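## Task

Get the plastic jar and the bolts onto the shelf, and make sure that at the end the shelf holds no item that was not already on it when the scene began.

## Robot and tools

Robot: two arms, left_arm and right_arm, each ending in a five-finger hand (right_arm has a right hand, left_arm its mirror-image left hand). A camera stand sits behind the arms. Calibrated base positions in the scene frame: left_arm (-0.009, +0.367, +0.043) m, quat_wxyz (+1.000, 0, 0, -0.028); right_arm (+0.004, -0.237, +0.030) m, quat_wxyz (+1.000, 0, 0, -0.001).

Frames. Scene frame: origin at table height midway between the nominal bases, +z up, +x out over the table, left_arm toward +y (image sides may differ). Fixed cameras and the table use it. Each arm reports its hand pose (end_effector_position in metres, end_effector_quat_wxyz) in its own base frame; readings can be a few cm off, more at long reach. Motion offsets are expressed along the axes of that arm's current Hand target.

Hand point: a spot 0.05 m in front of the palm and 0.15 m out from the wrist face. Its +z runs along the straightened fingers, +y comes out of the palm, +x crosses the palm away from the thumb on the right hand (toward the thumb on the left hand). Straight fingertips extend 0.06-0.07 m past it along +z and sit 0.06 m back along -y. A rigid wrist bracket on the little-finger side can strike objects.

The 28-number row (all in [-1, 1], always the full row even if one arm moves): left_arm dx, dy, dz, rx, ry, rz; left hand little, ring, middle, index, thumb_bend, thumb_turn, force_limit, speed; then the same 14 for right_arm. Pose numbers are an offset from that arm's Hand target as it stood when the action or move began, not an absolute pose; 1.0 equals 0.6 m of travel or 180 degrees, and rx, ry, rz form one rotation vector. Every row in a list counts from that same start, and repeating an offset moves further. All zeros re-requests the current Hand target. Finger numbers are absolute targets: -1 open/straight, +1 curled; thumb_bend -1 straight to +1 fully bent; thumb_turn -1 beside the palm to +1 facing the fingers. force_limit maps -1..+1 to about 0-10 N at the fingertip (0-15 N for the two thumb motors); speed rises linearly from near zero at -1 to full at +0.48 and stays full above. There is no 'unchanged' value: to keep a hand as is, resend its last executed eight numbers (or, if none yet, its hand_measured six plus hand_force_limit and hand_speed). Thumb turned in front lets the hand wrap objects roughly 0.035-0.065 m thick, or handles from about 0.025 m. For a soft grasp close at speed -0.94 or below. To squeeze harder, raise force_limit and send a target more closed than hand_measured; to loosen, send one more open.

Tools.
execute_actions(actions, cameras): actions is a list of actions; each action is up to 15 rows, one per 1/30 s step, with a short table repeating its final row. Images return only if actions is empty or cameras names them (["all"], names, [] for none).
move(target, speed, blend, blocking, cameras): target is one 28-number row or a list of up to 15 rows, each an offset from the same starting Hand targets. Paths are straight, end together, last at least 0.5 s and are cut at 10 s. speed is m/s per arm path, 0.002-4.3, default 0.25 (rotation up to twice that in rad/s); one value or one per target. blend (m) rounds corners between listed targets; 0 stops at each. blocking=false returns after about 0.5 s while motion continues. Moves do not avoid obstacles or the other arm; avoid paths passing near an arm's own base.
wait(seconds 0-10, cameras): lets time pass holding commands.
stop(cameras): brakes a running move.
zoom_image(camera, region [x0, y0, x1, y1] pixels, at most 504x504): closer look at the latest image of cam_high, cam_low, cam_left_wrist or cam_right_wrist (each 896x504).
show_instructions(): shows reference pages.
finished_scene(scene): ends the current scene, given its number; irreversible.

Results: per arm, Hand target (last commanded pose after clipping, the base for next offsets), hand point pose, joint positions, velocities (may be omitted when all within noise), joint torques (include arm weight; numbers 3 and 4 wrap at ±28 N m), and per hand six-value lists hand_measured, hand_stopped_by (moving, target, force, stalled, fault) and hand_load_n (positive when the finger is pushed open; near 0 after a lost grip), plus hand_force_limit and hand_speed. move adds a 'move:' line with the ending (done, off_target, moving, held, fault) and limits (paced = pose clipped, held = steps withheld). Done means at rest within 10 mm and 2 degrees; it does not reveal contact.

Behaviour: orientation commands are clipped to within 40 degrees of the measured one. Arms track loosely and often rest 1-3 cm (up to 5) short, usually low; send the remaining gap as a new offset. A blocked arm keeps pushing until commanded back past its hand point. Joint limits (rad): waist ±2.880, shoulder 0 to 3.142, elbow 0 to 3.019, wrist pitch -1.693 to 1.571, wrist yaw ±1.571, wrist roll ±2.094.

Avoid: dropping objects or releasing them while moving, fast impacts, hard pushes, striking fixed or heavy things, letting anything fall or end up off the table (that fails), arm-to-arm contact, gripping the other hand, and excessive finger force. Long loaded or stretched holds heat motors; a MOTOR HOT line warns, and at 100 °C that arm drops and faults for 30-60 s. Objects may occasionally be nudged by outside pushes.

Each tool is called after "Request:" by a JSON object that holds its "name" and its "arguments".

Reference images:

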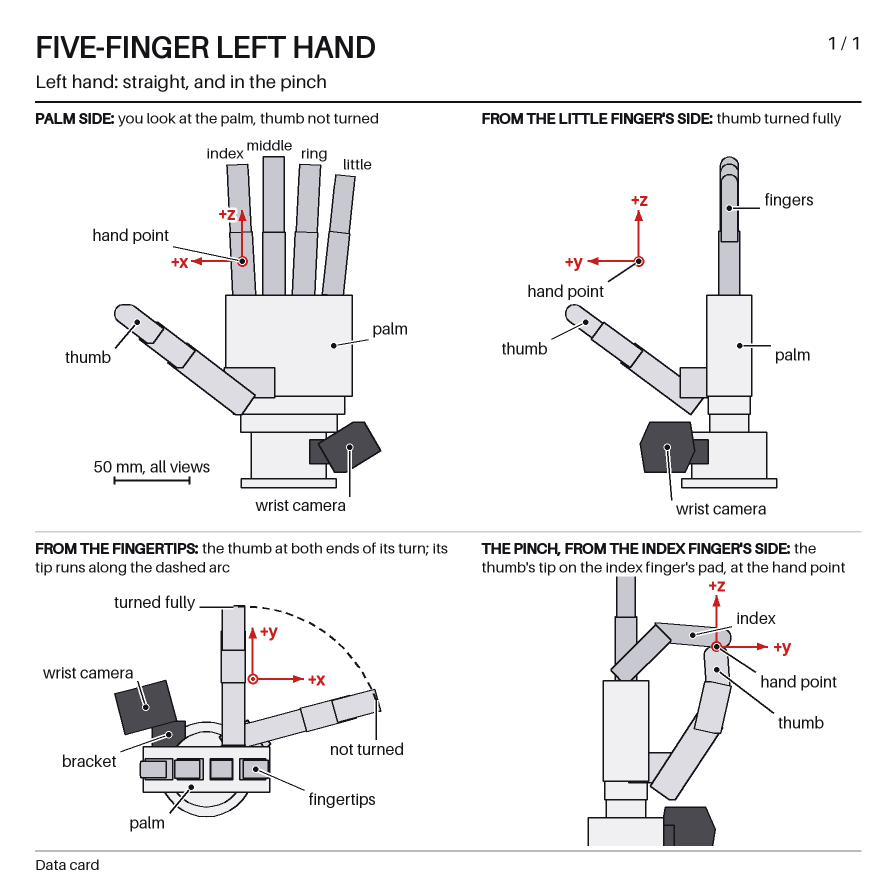

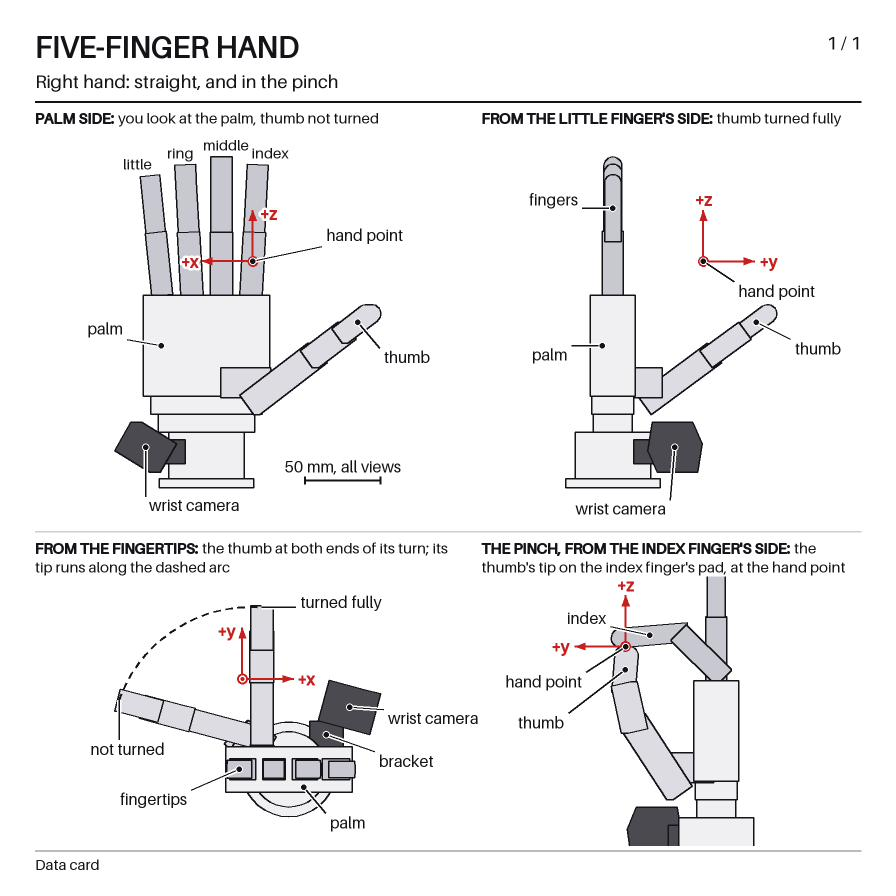

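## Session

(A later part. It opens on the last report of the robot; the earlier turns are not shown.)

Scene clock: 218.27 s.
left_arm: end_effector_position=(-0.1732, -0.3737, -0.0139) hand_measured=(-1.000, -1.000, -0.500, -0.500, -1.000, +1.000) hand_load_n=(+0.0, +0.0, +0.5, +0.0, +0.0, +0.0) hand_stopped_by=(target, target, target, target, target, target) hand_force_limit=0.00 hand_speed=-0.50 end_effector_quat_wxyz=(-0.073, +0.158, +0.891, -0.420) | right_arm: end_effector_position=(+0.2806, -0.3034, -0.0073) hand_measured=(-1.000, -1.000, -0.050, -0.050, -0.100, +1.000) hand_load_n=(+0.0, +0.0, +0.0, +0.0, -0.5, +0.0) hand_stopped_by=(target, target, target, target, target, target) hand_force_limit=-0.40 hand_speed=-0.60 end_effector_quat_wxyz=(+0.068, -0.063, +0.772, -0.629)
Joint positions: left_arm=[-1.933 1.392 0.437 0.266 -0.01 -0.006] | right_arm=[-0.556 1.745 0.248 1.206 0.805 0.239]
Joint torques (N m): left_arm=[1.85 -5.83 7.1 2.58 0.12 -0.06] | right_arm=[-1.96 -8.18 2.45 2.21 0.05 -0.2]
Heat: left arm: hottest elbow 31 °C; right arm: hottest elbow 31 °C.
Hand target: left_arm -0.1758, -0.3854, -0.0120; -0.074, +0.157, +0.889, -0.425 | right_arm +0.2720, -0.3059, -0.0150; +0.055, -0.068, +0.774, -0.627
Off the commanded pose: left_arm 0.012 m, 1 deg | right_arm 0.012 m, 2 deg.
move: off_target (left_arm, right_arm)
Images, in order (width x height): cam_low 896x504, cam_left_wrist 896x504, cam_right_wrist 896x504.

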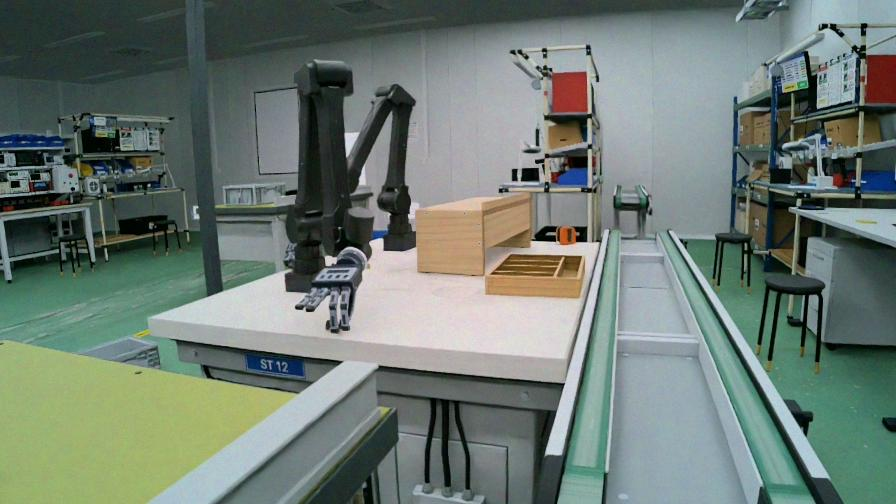

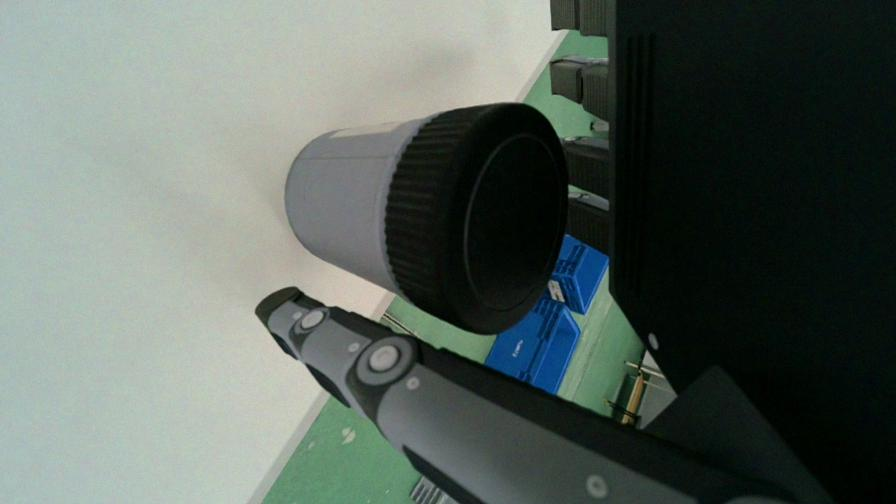

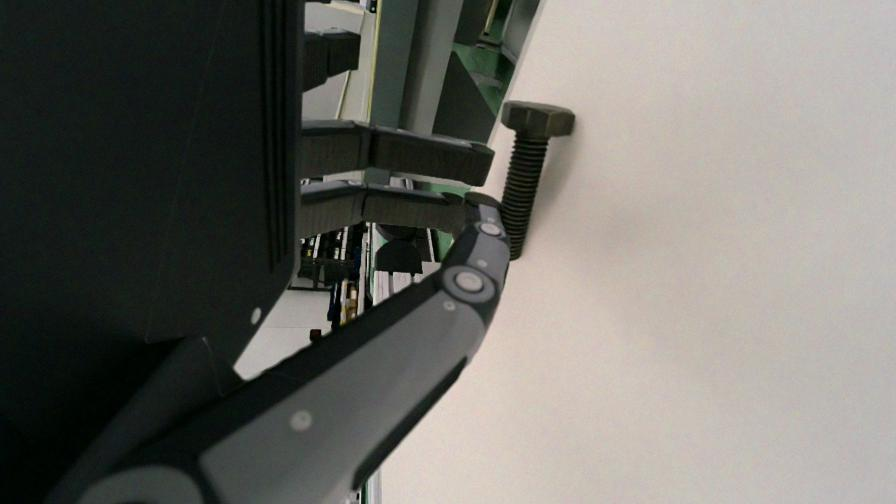

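Request:
{"name": "move", "arguments": {"target": [[-0.0027,-0.0825,-0.0622,0,0,0,-1,-1,-0.6,-0.6,-1,1,0,-0.5,0,0.0163,0.0035,0,0,0,-1,-1,-0.05,-0.05,-0.1,1,-0.4,-0.6],[-0.0005,0.0017,-0.002,0,0,0,-1,-1,-0.6,-0.6,-1,1,0,-0.5,0,0.0163,0.0035,0,0,0,-1,-1,-0.05,-0.05,-0.1,1,-0.4,-0.6]], "speed": 0.08, "cameras": ["cam_left_wrist","cam_right_wrist","cam_low"]}}

Request:
{"name": "zoom_image", "arguments": {"camera": "cam_right_wrist", "region": [400, 100, 640, 320]}}

Scene clock: 232.97 s.
left_arm: end_effector_position=(-0.1839, -0.4004, +0.0213) hand_measured=(-1.000, -1.000, -0.600, -0.600, -1.000, +1.000) hand_load_n=(+0.0, +0.0, +0.0, +0.0, +0.0, -0.5) hand_stopped_by=(target, target, target, target, target, target) hand_force_limit=0.00 hand_speed=-0.50 end_effector_quat_wxyz=(-0.082, +0.155, +0.872, -0.457) | right_arm: end_effector_position=(+0.2825, -0.3045, -0.0084) hand_measured=(-1.000, -1.000, -0.050, -0.050, -0.100, +1.000) hand_load_n=(+0.0, +0.0, +0.0, +0.0, -3.5, -1.0) hand_stopped_by=(target, target, target, target, target, target) hand_force_limit=-0.40 hand_speed=-0.60 end_effector_quat_wxyz=(+0.077, -0.056, +0.766, -0.636)
Joint positions: left_arm=[-1.932 1.352 0.484 0.264 -0.006 -0.006] | right_arm=[-0.556 1.791 0.248 1.281 0.804 0.239]
Joint torques (N m): left_arm=[1.73 -3.78 4.1 2.26 -0.03 -0.05] | right_arm=[-1.96 -7.24 2.3 1.44 0.04 -0.19]
Heat: left arm: hottest elbow 31 °C; right arm: hottest elbow 31 °C.
Hand target: left_arm -0.1750, -0.3839, -0.0121; -0.074, +0.157, +0.889, -0.425 | right_arm +0.2719, -0.3059, -0.0251; +0.055, -0.068, +0.774, -0.627
Off the commanded pose: left_arm 0.038 m, 4 deg | right_arm 0.020 m, 3 deg.
move: off_target (left_arm, right_arm)
Images, in order (width x height): cam_low 896x504, cam_left_wrist 896x504, cam_right_wrist 896x504.

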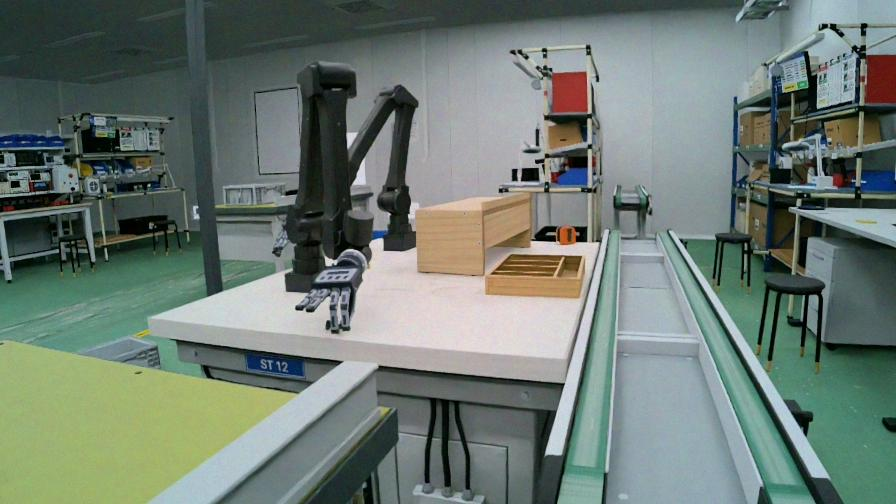

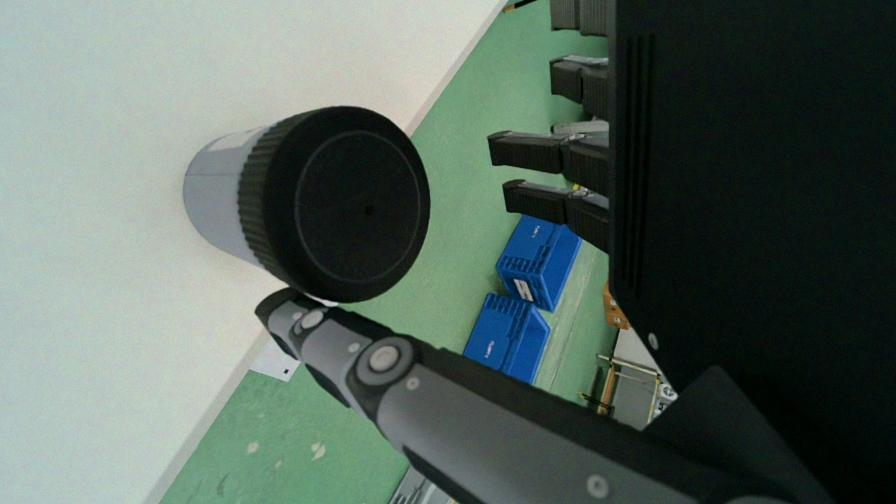

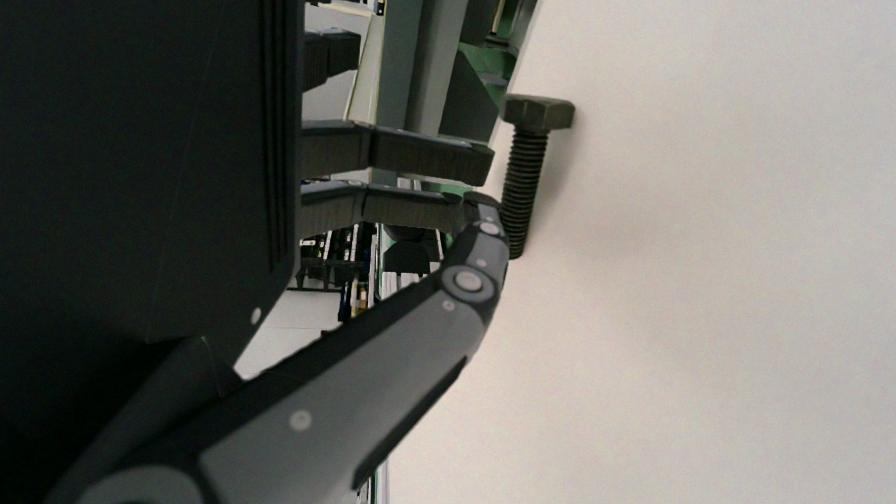

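Scaled by 2.100.

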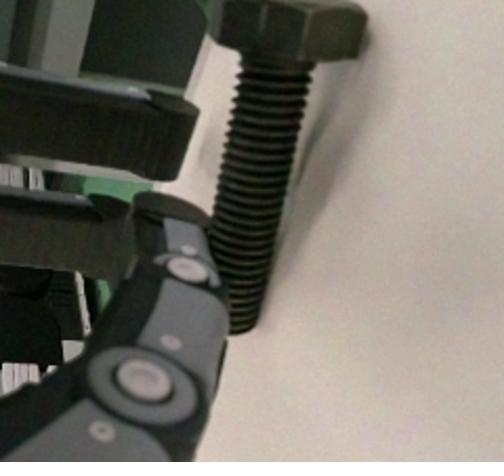

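Request:
{"name": "move", "arguments": {"target": [0,-0.0934,-0.0756,0,0,0,-1,-1,-0.6,-0.6,-1,1,0,-0.5,0.0023,-0.0642,-0.019,0,0,0,-1,-1,-0.25,-0.25,-0.1,1,-0.4,-0.6], "speed": 0.08, "cameras": ["cam_left_wrist","cam_right_wrist"]}}

Scene clock: 254.70 s.
left_arm: end_effector_position=(-0.1711, -0.3664, +0.0395) hand_measured=(-1.000, -1.000, -0.600, -0.600, -1.000, +1.000) hand_load_n=(+0.0, +0.0, +0.0, +0.0, +0.0, +0.0) hand_stopped_by=(target, target, target, target, target, target) hand_force_limit=0.00 hand_speed=-0.50 end_effector_quat_wxyz=(-0.073, +0.160, +0.896, -0.408) | right_arm: end_effector_position=(+0.2753, -0.3002, +0.0127) hand_measured=(-1.000, -1.000, -0.250, -0.250, -0.100, +1.000) hand_load_n=(+0.0, +0.0, +0.0, +0.0, +0.0, +0.0) hand_stopped_by=(target, target, target, target, target, target) hand_force_limit=-0.40 hand_speed=-0.60 end_effector_quat_wxyz=(+0.062, -0.069, +0.775, -0.625)
Joint positions: left_arm=[-1.932 1.203 0.499 -0.013 -0.006 -0.006] | right_arm=[-0.556 1.591 0.234 1.049 0.804 0.235]
Joint torques (N m): left_arm=[1.67 -7.18 9.74 1.51 -0.02 -0.07] | right_arm=[-1.61 -10.29 3.58 1.35 0.28 -0.16]
Heat: left arm: hottest elbow 31 °C; right arm: hottest elbow 31 °C.
Hand target: left_arm -0.1751, -0.3839, +0.0601; -0.074, +0.157, +0.889, -0.425 | right_arm +0.2701, -0.3031, +0.0150; +0.055, -0.068, +0.774, -0.627
Off the commanded pose: left_arm 0.027 m, 2 deg | right_arm 0.006 m, 1 deg.
move: off_target (left_arm)
Images, in order (width x height): cam_left_wrist 896x504, cam_right_wrist 896x504.

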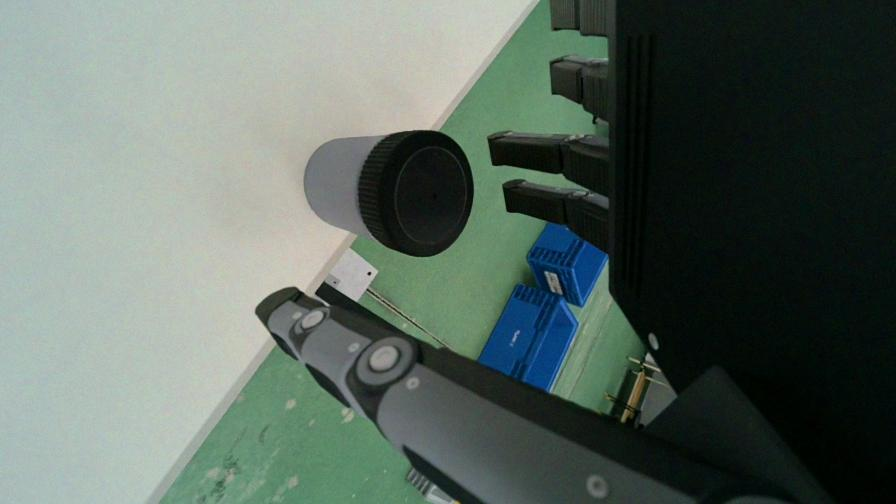

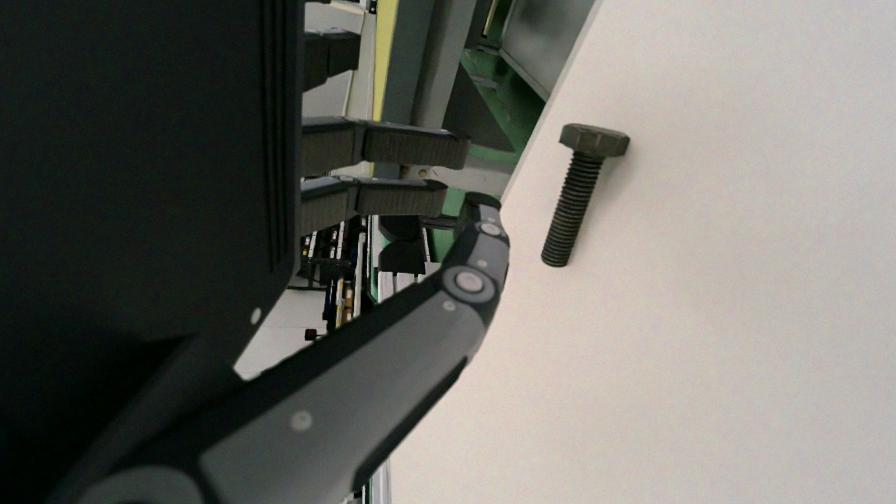

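Request:
{"name": "wait", "arguments": {"seconds": 0.1, "cameras": ["cam_high"]}}

Request:
{"name": "zoom_image", "arguments": {"camera": "cam_high", "region": [660, 190, 780, 290]}}

Request:
{"name": "zoom_image", "arguments": {"camera": "cam_left_wrist", "region": [250, 100, 550, 360]}}

Scene clock: 260.77 s.
left_arm: end_effector_position=(-0.1710, -0.3663, +0.0395) hand_measured=(-1.000, -1.000, -0.600, -0.600, -1.000, +1.000) hand_load_n=(+0.0, +0.0, +0.0, +0.0, +0.0, +0.0) hand_stopped_by=(target, target, target, target, target, target) hand_force_limit=0.00 hand_speed=-0.50 end_effector_quat_wxyz=(-0.073, +0.160, +0.896, -0.407) | right_arm: end_effector_position=(+0.2753, -0.3002, +0.0127) hand_measured=(-1.000, -1.000, -0.250, -0.250, -0.100, +1.000) hand_load_n=(+0.0, +0.0, +0.0, +0.0, +0.0, +0.0) hand_stopped_by=(target, target, target, target, target, target) hand_force_limit=-0.40 hand_speed=-0.60 end_effector_quat_wxyz=(+0.062, -0.069, +0.775, -0.625)
Joint positions: left_arm=[-1.932 1.203 0.499 -0.014 -0.006 -0.006] | right_arm=[-0.556 1.59 0.234 1.048 0.804 0.235]
Joint torques (N m): left_arm=[1.85 -7.36 9.78 1.55 -0.02 -0.05] | right_arm=[-1.61 -10.17 3.6 1.31 0.28 -0.14]
Heat: left arm: hottest elbow 32 °C; right arm: hottest elbow 30 °C.
Hand target: left_arm -0.1751, -0.3838, +0.0601; -0.074, +0.157, +0.889, -0.425 | right_arm +0.2701, -0.3031, +0.0151; +0.055, -0.068, +0.774, -0.627
Off the commanded pose: left_arm 0.027 m, 2 deg | right_arm 0.006 m, 1 deg.
wait: 0.10 s; at rest from the start
Images, in order (width x height): cam_high 896x504.

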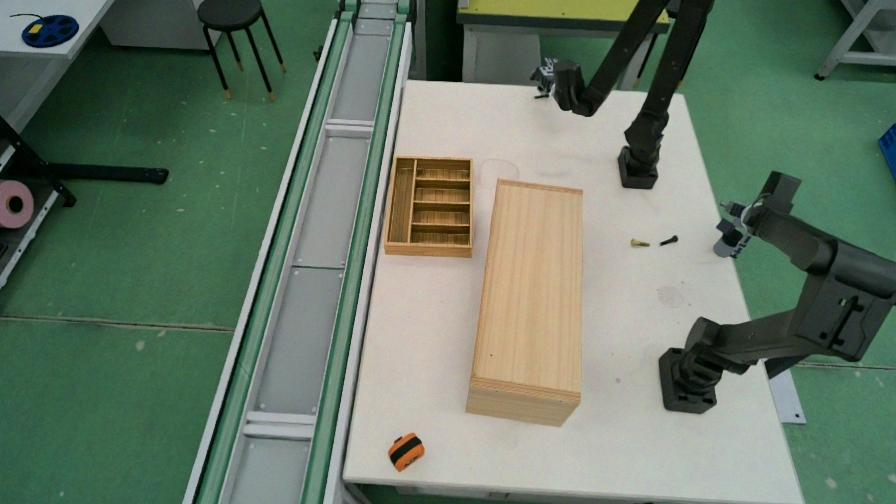

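Scaled by 4.200.

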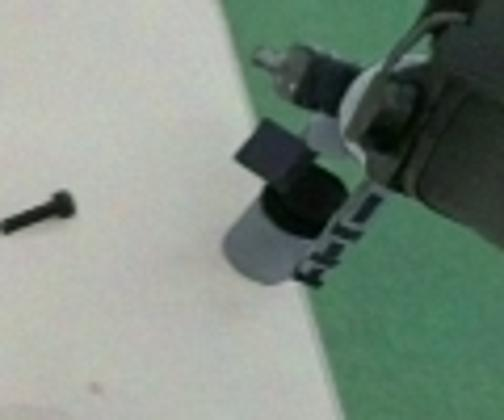

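This scene's latest camera images include none from cam_left_wrist. They are from: cam_high. cam_left_wrist's image comes with the result of a call that names it in "cameras".

Request:
{"name": "move", "arguments": {"target": [0.0124,-0.0248,0.0043,0,0,0,-1,-1,-0.6,-0.6,-1,1,0,-0.5,0.008,0.0648,0.0077,0,0,0,-1,-1,-0.25,-0.25,-0.1,1,-0.4,-0.6], "speed": 0.06, "cameras": ["cam_left_wrist","cam_right_wrist"]}}

Request:
{"name": "zoom_image", "arguments": {"camera": "cam_right_wrist", "region": [400, 100, 640, 320]}}

Scene clock: 288.57 s.
left_arm: end_effector_position=(-0.1749, -0.3777, +0.0526) hand_measured=(-1.000, -1.000, -0.600, -0.600, -1.000, +1.000) hand_load_n=(+0.0, +0.0, +0.0, +0.0, +0.0, +0.0) hand_stopped_by=(target, target, target, target, target, target) hand_force_limit=0.00 hand_speed=-0.50 end_effector_quat_wxyz=(-0.068, +0.157, +0.895, -0.413) | right_arm: end_effector_position=(+0.2754, -0.3007, -0.0077) hand_measured=(-1.000, -1.000, -0.250, -0.250, -0.098, +1.000) hand_load_n=(+0.0, +0.0, +0.0, +0.0, -4.0, -1.5) hand_stopped_by=(target, target, target, target, target, target) hand_force_limit=-0.40 hand_speed=-0.60 end_effector_quat_wxyz=(+0.075, -0.056, +0.766, -0.636)
Joint positions: left_arm=[-1.938 1.203 0.539 -0.043 -0.023 -0.01] | right_arm=[-0.556 1.786 0.227 1.297 0.807 0.235]
Joint torques (N m): left_arm=[0.56 -6.65 10.09 1.5 -0.04 -0.16] | right_arm=[-1.73 -6.77 2 1.44 0.06 -0.13]
Heat: left arm: hottest elbow 34 °C; right arm: hottest elbow 30 °C.
Hand target: left_arm -0.1859, -0.3921, +0.0701; -0.074, +0.156, +0.889, -0.425 | right_arm +0.2647, -0.3004, -0.0239; +0.055, -0.068, +0.774, -0.627
Off the commanded pose: left_arm 0.025 m, 2 deg | right_arm 0.019 m, 3 deg.
move: off_target (left_arm, right_arm)
Images, in order (width x height): cam_left_wrist 896x504, cam_right_wrist 896x504.

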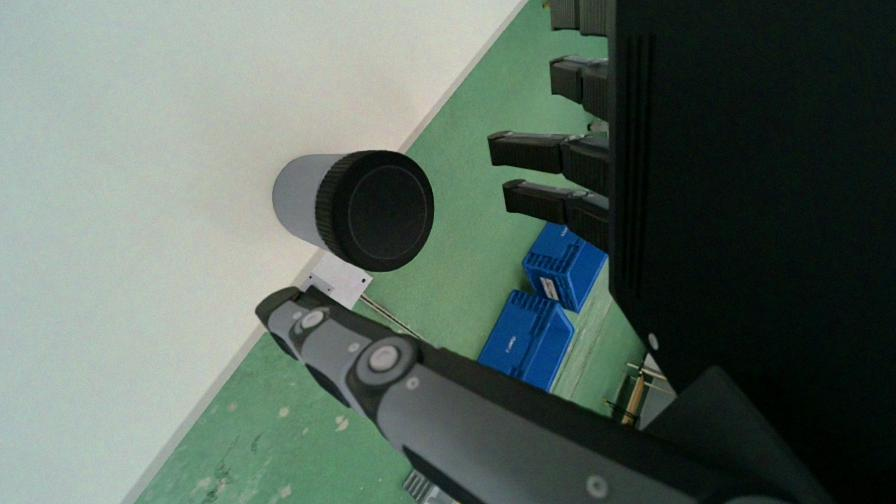

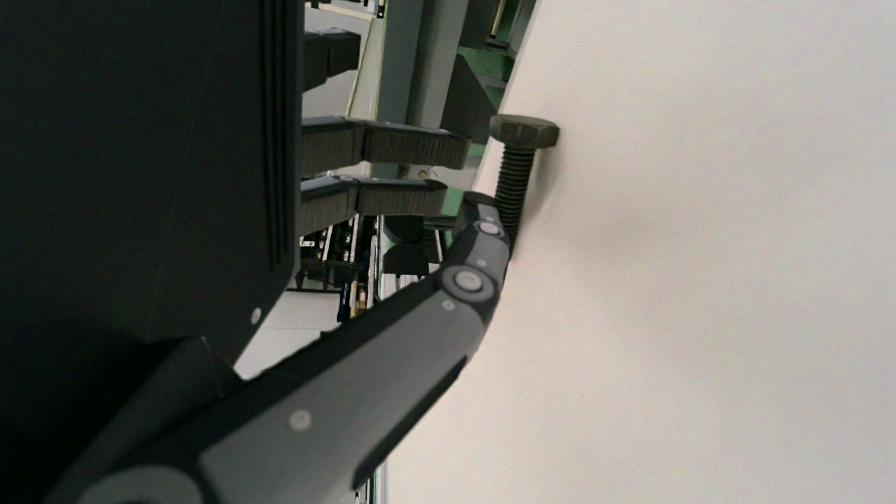

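Scaled by 2.100.

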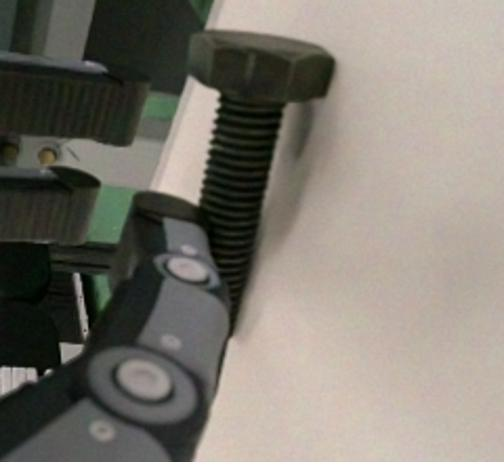

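Request:
{"name": "move", "arguments": {"target": [[0.0007,0.065,0.0472,0,0,0,-1,-1,-0.6,-0.6,-1,1,0,-0.5,-0.004,-0.0465,-0.0203,0,0,0,-1,-1,-0.25,-0.25,-0.1,1,-0.4,-0.6],[0.0007,0.065,0.0472,0,0,0,-1,-1,-0.6,-0.6,-1,1,0,-0.5,-0.0038,0.0013,-0.0092,0,0,0,-1,-1,-0.25,-0.25,-0.1,1,-0.4,-0.6]], "speed": 0.06, "cameras": ["cam_left_wrist","cam_right_wrist"]}}

Request:
{"name": "zoom_image", "arguments": {"camera": "cam_right_wrist", "region": [400, 100, 640, 320]}}

Scene clock: 317.87 s.
left_arm: end_effector_position=(-0.1810, -0.3930, +0.0299) hand_measured=(-1.000, -1.000, -0.600, -0.600, -1.000, +1.000) hand_load_n=(+0.0, +0.0, +0.0, +0.0, +0.0, +0.0) hand_stopped_by=(target, target, target, target, target, target) hand_force_limit=0.00 hand_speed=-0.50 end_effector_quat_wxyz=(-0.071, +0.155, +0.887, -0.429) | right_arm: end_effector_position=(+0.2659, -0.2990, -0.0090) hand_measured=(-1.000, -1.000, -0.250, -0.250, -0.098, +1.000) hand_load_n=(+0.0, +0.0, +0.0, +0.0, -4.5, -1.0) hand_stopped_by=(target, target, target, target, target, target) hand_force_limit=-0.40 hand_speed=-0.60 end_effector_quat_wxyz=(+0.064, -0.052, +0.767, -0.636)
Joint positions: left_arm=[-1.94 1.305 0.521 0.112 -0.024 -0.01] | right_arm=[-0.556 1.781 0.213 1.295 0.828 0.235]
Joint torques (N m): left_arm=[0.62 -6.01 5.98 3.04 -0.05 -0.15] | right_arm=[0.09 -6.83 2.47 1.31 0.06 -0.07]
Heat: left arm: hottest elbow 36 °C; right arm: hottest elbow 30 °C.
Hand target: left_arm -0.1854, -0.3896, +0.0219; -0.074, +0.157, +0.889, -0.425 | right_arm +0.2660, -0.2945, -0.0237; +0.055, -0.068, +0.774, -0.627
Off the commanded pose: left_arm 0.010 m, 1 deg | right_arm 0.015 m, 2 deg.
move: off_target (right_arm)
Images, in order (width x height): cam_left_wrist 896x504, cam_right_wrist 896x504.

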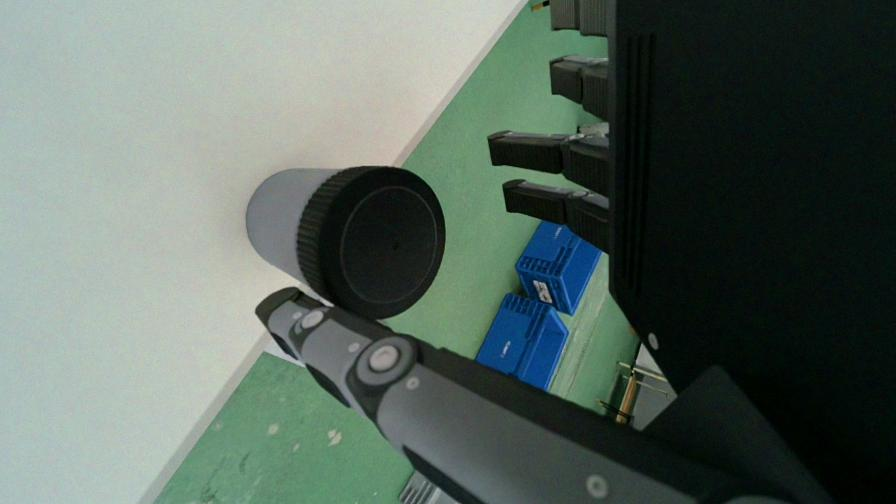

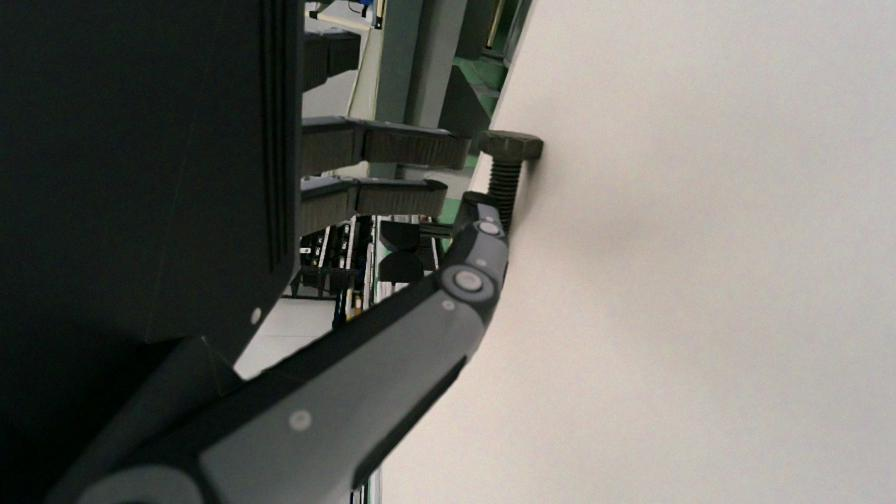

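Scaled by 2.100.

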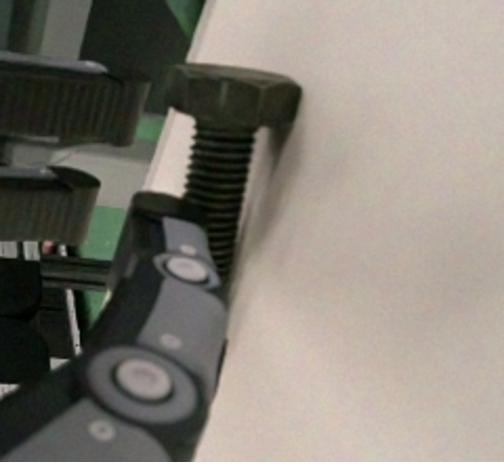

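Request:
{"name": "move", "arguments": {"target": [0,0.044,0.0356,0,0,0,-1,-1,-0.6,-0.6,-1,1,0,-0.5,0,-0.0065,-0.0014,0,0,0,-1,-1,-0.25,-0.25,-0.1,1,-0.4,-0.6], "speed": 0.06, "cameras": ["cam_left_wrist","cam_low"]}}

Request:
{"name": "zoom_image", "arguments": {"camera": "cam_low", "region": [300, 280, 380, 345]}}

Scene clock: 335.20 s.
left_arm: end_effector_position=(-0.1815, -0.3940, -0.0037) hand_measured=(-1.000, -1.000, -0.600, -0.600, -1.000, +1.000) hand_load_n=(+0.0, +0.0, +0.0, +0.0, +0.0, +0.0) hand_stopped_by=(target, target, target, target, target, target) hand_force_limit=0.00 hand_speed=-0.50 end_effector_quat_wxyz=(-0.071, +0.155, +0.887, -0.429) | right_arm: end_effector_position=(+0.2659, -0.2991, -0.0090) hand_measured=(-1.000, -1.000, -0.250, -0.250, -0.098, +1.000) hand_load_n=(-0.5, +0.0, +0.0, +0.0, -4.5, -1.0) hand_stopped_by=(target, target, target, target, target, target) hand_force_limit=-0.40 hand_speed=-0.60 end_effector_quat_wxyz=(+0.064, -0.052, +0.767, -0.636)
Joint positions: left_arm=[-1.94 1.412 0.489 0.253 -0.024 -0.011] | right_arm=[-0.556 1.781 0.213 1.295 0.828 0.235]
Joint torques (N m): left_arm=[0.73 -6.53 5.09 3.07 -0.01 -0.14] | right_arm=[-0.15 -8.76 2.43 0.49 0.06 -0.06]
Heat: left arm: hottest elbow 34 °C; right arm: hottest elbow 30 °C.
Hand target: left_arm -0.1853, -0.3895, -0.0122; -0.074, +0.157, +0.889, -0.425 | right_arm +0.2660, -0.2945, -0.0196; +0.055, -0.068, +0.774, -0.627
Off the commanded pose: left_arm 0.010 m, 1 deg | right_arm 0.012 m, 2 deg.
move: off_target (right_arm)
Images, in order (width x height): cam_low 896x504, cam_left_wrist 896x504.

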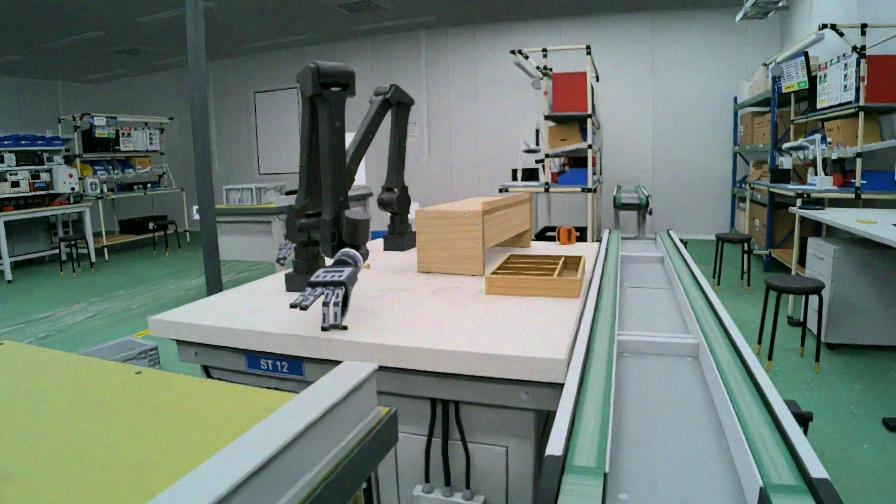

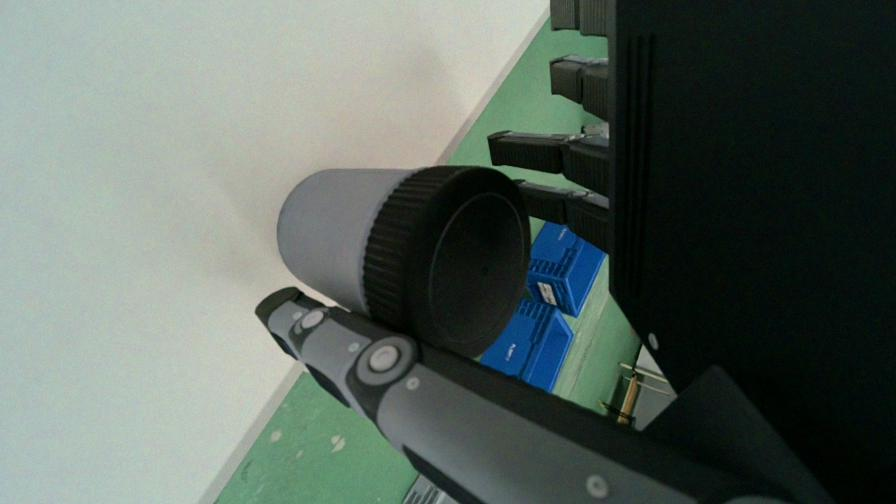

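Scaled by 6.300.

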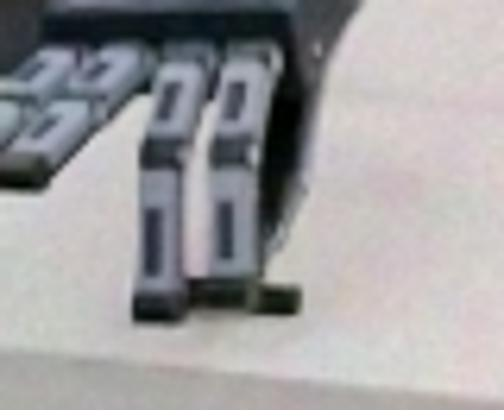

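Request:
{"name": "move", "arguments": {"target": [[0.01,0,0,0,0,0,-1,-1,-0.6,-0.6,-1,1,0,-0.5,0,-0.0098,-0.0021,0,0,0,-1,-1,-0.25,-0.25,-0.1,1,-0.4,-0.6],[0.01,0,0,0,0,0,-1,-1,0.3,0.3,-1,1,0.1,-0.9,0,-0.0098,-0.0021,0,0,0,-1,-1,0.5,0.5,-0.1,1,-0.4,-0.88]], "speed": 0.04, "cameras": ["cam_left_wrist","cam_right_wrist","cam_low"]}}

Request:
{"name": "zoom_image", "arguments": {"camera": "cam_right_wrist", "region": [400, 100, 640, 320]}}

Request:
{"name": "zoom_image", "arguments": {"camera": "cam_low", "region": [300, 280, 380, 345]}}

Scene clock: 400.87 s.
left_arm: end_effector_position=(-0.1879, -0.3933, -0.0025) hand_measured=(-1.000, -1.000, +0.132, +0.300, -1.000, +1.000) hand_load_n=(+0.0, +0.0, +4.0, +0.0, +0.5, +0.5) hand_stopped_by=(target, target, force, target, target, target) hand_force_limit=0.10 hand_speed=-0.90 end_effector_quat_wxyz=(-0.072, +0.155, +0.885, -0.433) | right_arm: end_effector_position=(+0.2649, -0.2983, -0.0086) hand_measured=(-1.000, -1.000, +0.150, +0.238, -0.100, +1.000) hand_load_n=(+0.0, +0.0, +2.5, +3.0, -1.5, -0.5) hand_stopped_by=(target, target, force, force, target, target) hand_force_limit=-0.40 hand_speed=-0.88 end_effector_quat_wxyz=(+0.059, -0.057, +0.770, -0.632)
Joint positions: left_arm=[-1.959 1.413 0.489 0.261 -0.039 -0.023] | right_arm=[-0.556 1.754 0.213 1.251 0.828 0.235]
Joint torques (N m): left_arm=[0.67 -6.48 5.22 2.67 -0.04 -0.14] | right_arm=[-0.03 -9.82 2.47 0.69 0.09 -0.08]
Heat: left arm: hottest elbow 31 °C; right arm: hottest elbow 29 °C.
Hand target: left_arm -0.1911, -0.3875, -0.0121; -0.074, +0.157, +0.889, -0.425 | right_arm +0.2660, -0.2945, -0.0135; +0.055, -0.068, +0.774, -0.627
Off the commanded pose: left_arm 0.012 m, 1 deg | right_arm 0.006 m, 2 deg.
move: off_target (left_arm)
Images, in order (width x height): cam_low 896x504, cam_left_wrist 896x504, cam_right_wrist 896x504.

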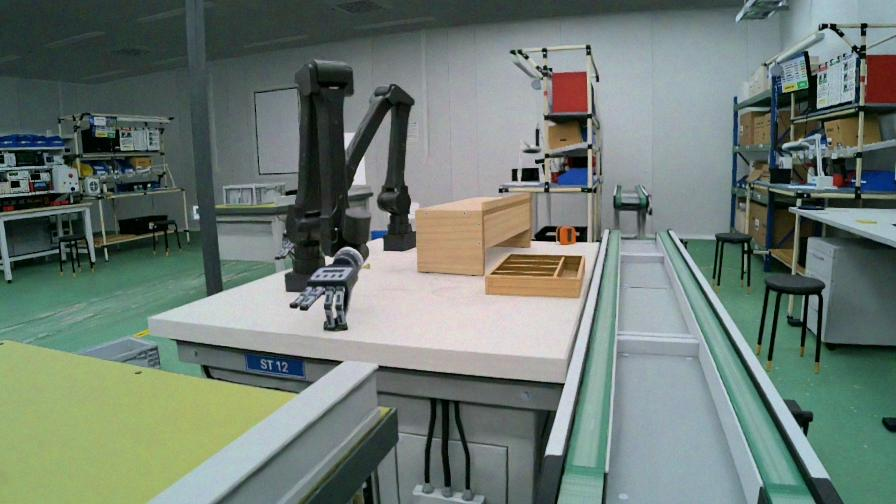

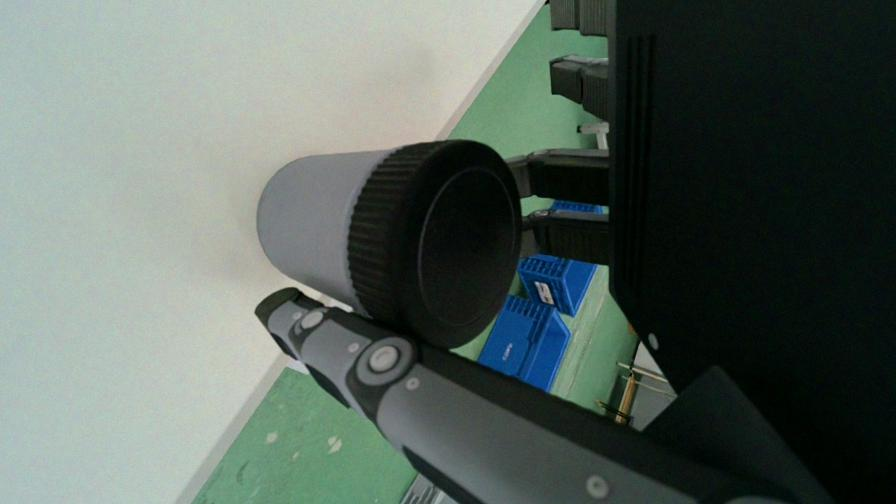

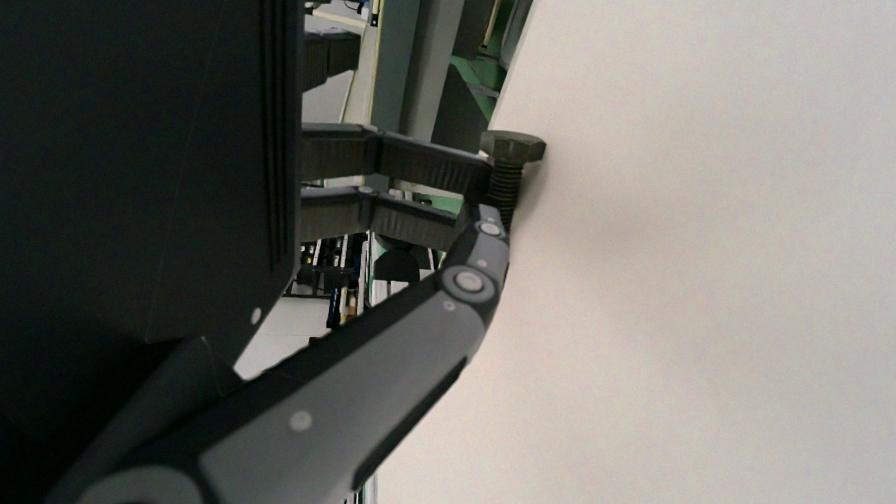

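Scaled by 2.100.

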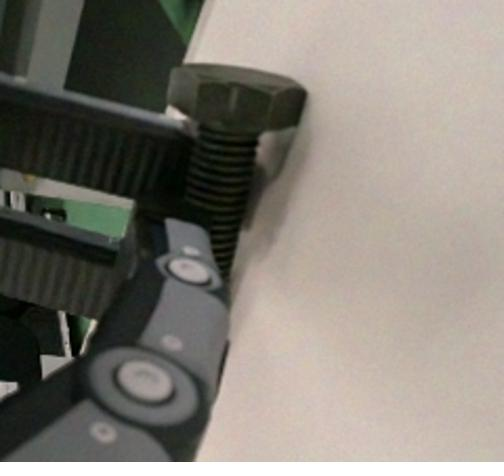

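Scaled by 6.300.

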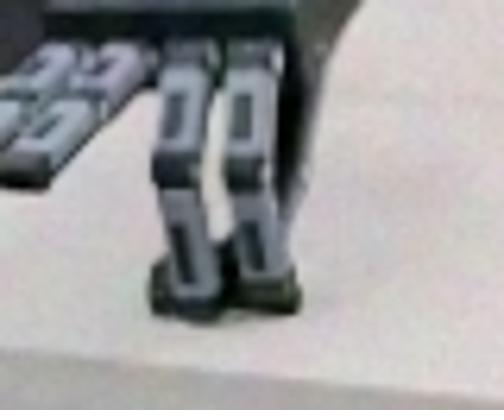

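Request:
{"name": "move", "arguments": {"target": [[0,0,0,0,0,0,-1,-1,-0.5,-0.5,-1,1,0.1,-0.5,0,0,0,0,0,0,-1,-1,-0.25,-0.25,-0.1,1,-0.4,-0.4],[-0.0195,0,0,0,0,0,-1,-1,-0.5,-0.5,-1,1,0.1,-0.5,-0.0127,-0.032,-0.0218,0,0,0,-1,-1,-0.25,-0.25,-0.1,1,-0.4,-0.4],[-0.0195,0,0,0,0,0,-1,-1,0.4,0.4,-1,1,0.1,-0.9,-0.0127,0.0225,-0.0102,0,0,0,-1,-1,-0.25,-0.25,-0.1,1,-0.4,-0.4]], "speed": 0.06, "cameras": ["cam_left_wrist","cam_right_wrist","cam_low"]}}

Request:
{"name": "zoom_image", "arguments": {"camera": "cam_right_wrist", "region": [400, 100, 640, 320]}}

Request:
{"name": "zoom_image", "arguments": {"camera": "cam_low", "region": [300, 280, 380, 345]}}

Scene clock: 425.77 s.
left_arm: end_effector_position=(-0.1871, -0.3939, -0.0020) hand_measured=(-1.000, -1.000, +0.132, +0.400, -1.000, +1.000) hand_load_n=(+0.0, +0.0, +1.0, +0.5, +0.0, +0.0) hand_stopped_by=(target, target, force, target, target, target) hand_force_limit=0.10 hand_speed=-0.90 end_effector_quat_wxyz=(-0.080, +0.157, +0.884, -0.432) | right_arm: end_effector_position=(+0.2662, -0.2889, -0.0180) hand_measured=(-1.000, -1.000, -0.250, -0.250, -0.100, +1.000) hand_load_n=(+0.0, +0.0, +0.0, +0.0, +0.0, +0.0) hand_stopped_by=(target, target, target, target, target, target) hand_force_limit=-0.40 hand_speed=-0.40 end_effector_quat_wxyz=(+0.051, -0.059, +0.772, -0.631)
Joint positions: left_arm=[-1.945 1.414 0.489 0.264 -0.012 -0.017] | right_arm=[-0.513 1.797 0.213 1.269 0.875 0.249]
Joint torques (N m): left_arm=[2.2 -6.89 5.08 2.56 -0.01 0.01] | right_arm=[0.44 -7.47 2.58 1.78 0.05 0.02]
Heat: left arm: hottest elbow 31 °C; right arm: hottest elbow 29 °C.
Hand target: left_arm -0.1801, -0.3915, -0.0121; -0.074, +0.157, +0.889, -0.425 | right_arm +0.2720, -0.2845, -0.0255; +0.055, -0.068, +0.774, -0.627
Off the commanded pose: left_arm 0.012 m, 1 deg | right_arm 0.010 m, 1 deg.
move: off_target (left_arm); target 3's new numbers were sent with left_arm's hand 0.012 m and 1 deg from that target
Images, in order (width x height): cam_low 896x504, cam_left_wrist 896x504, cam_right_wrist 896x504.

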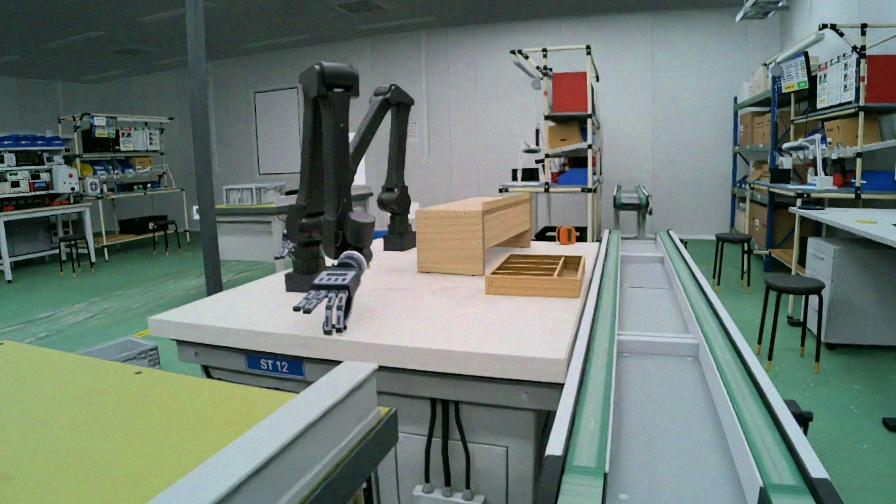

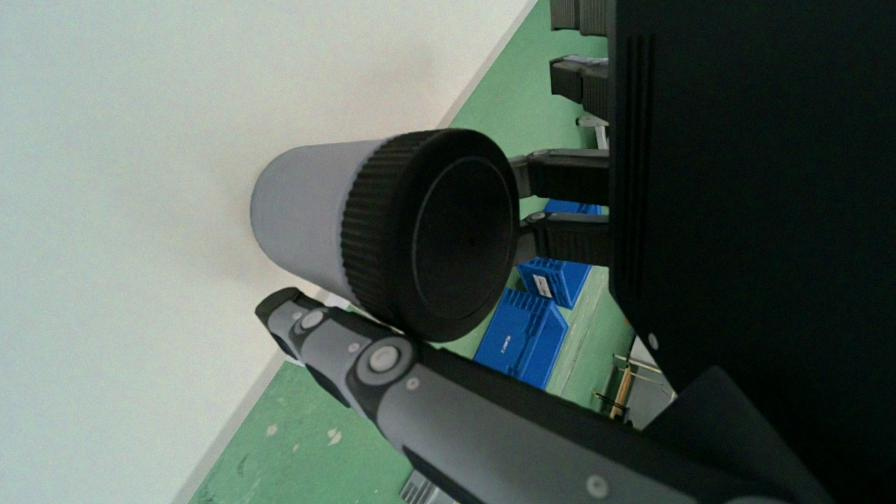

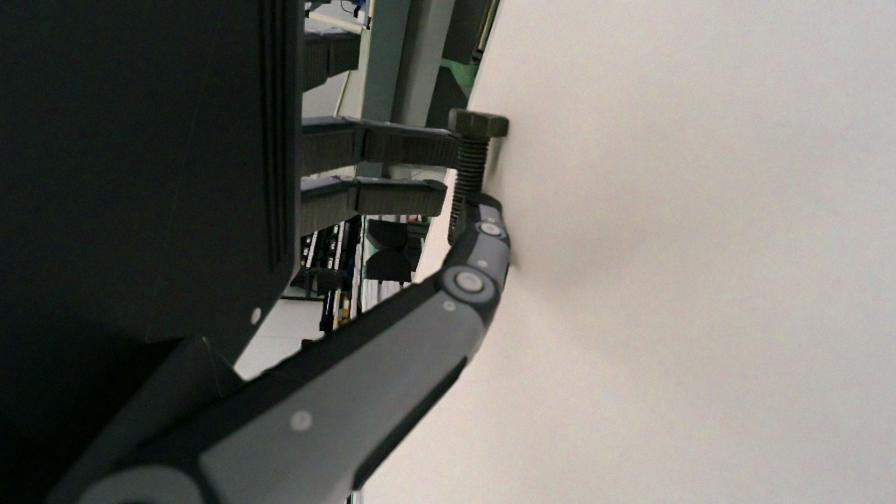

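Scaled by 2.100.

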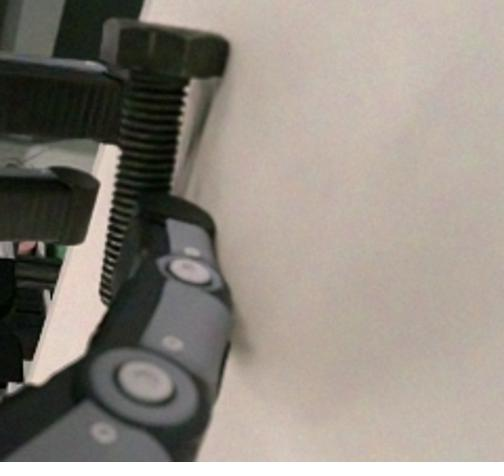

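Scaled by 6.300.

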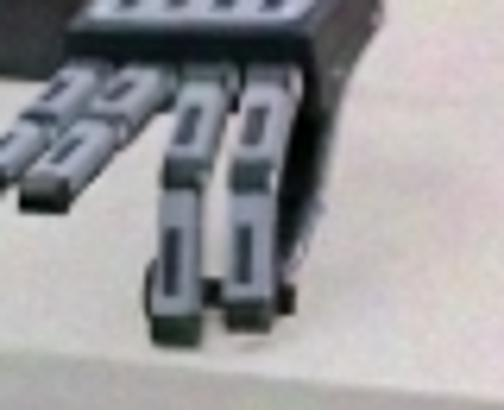

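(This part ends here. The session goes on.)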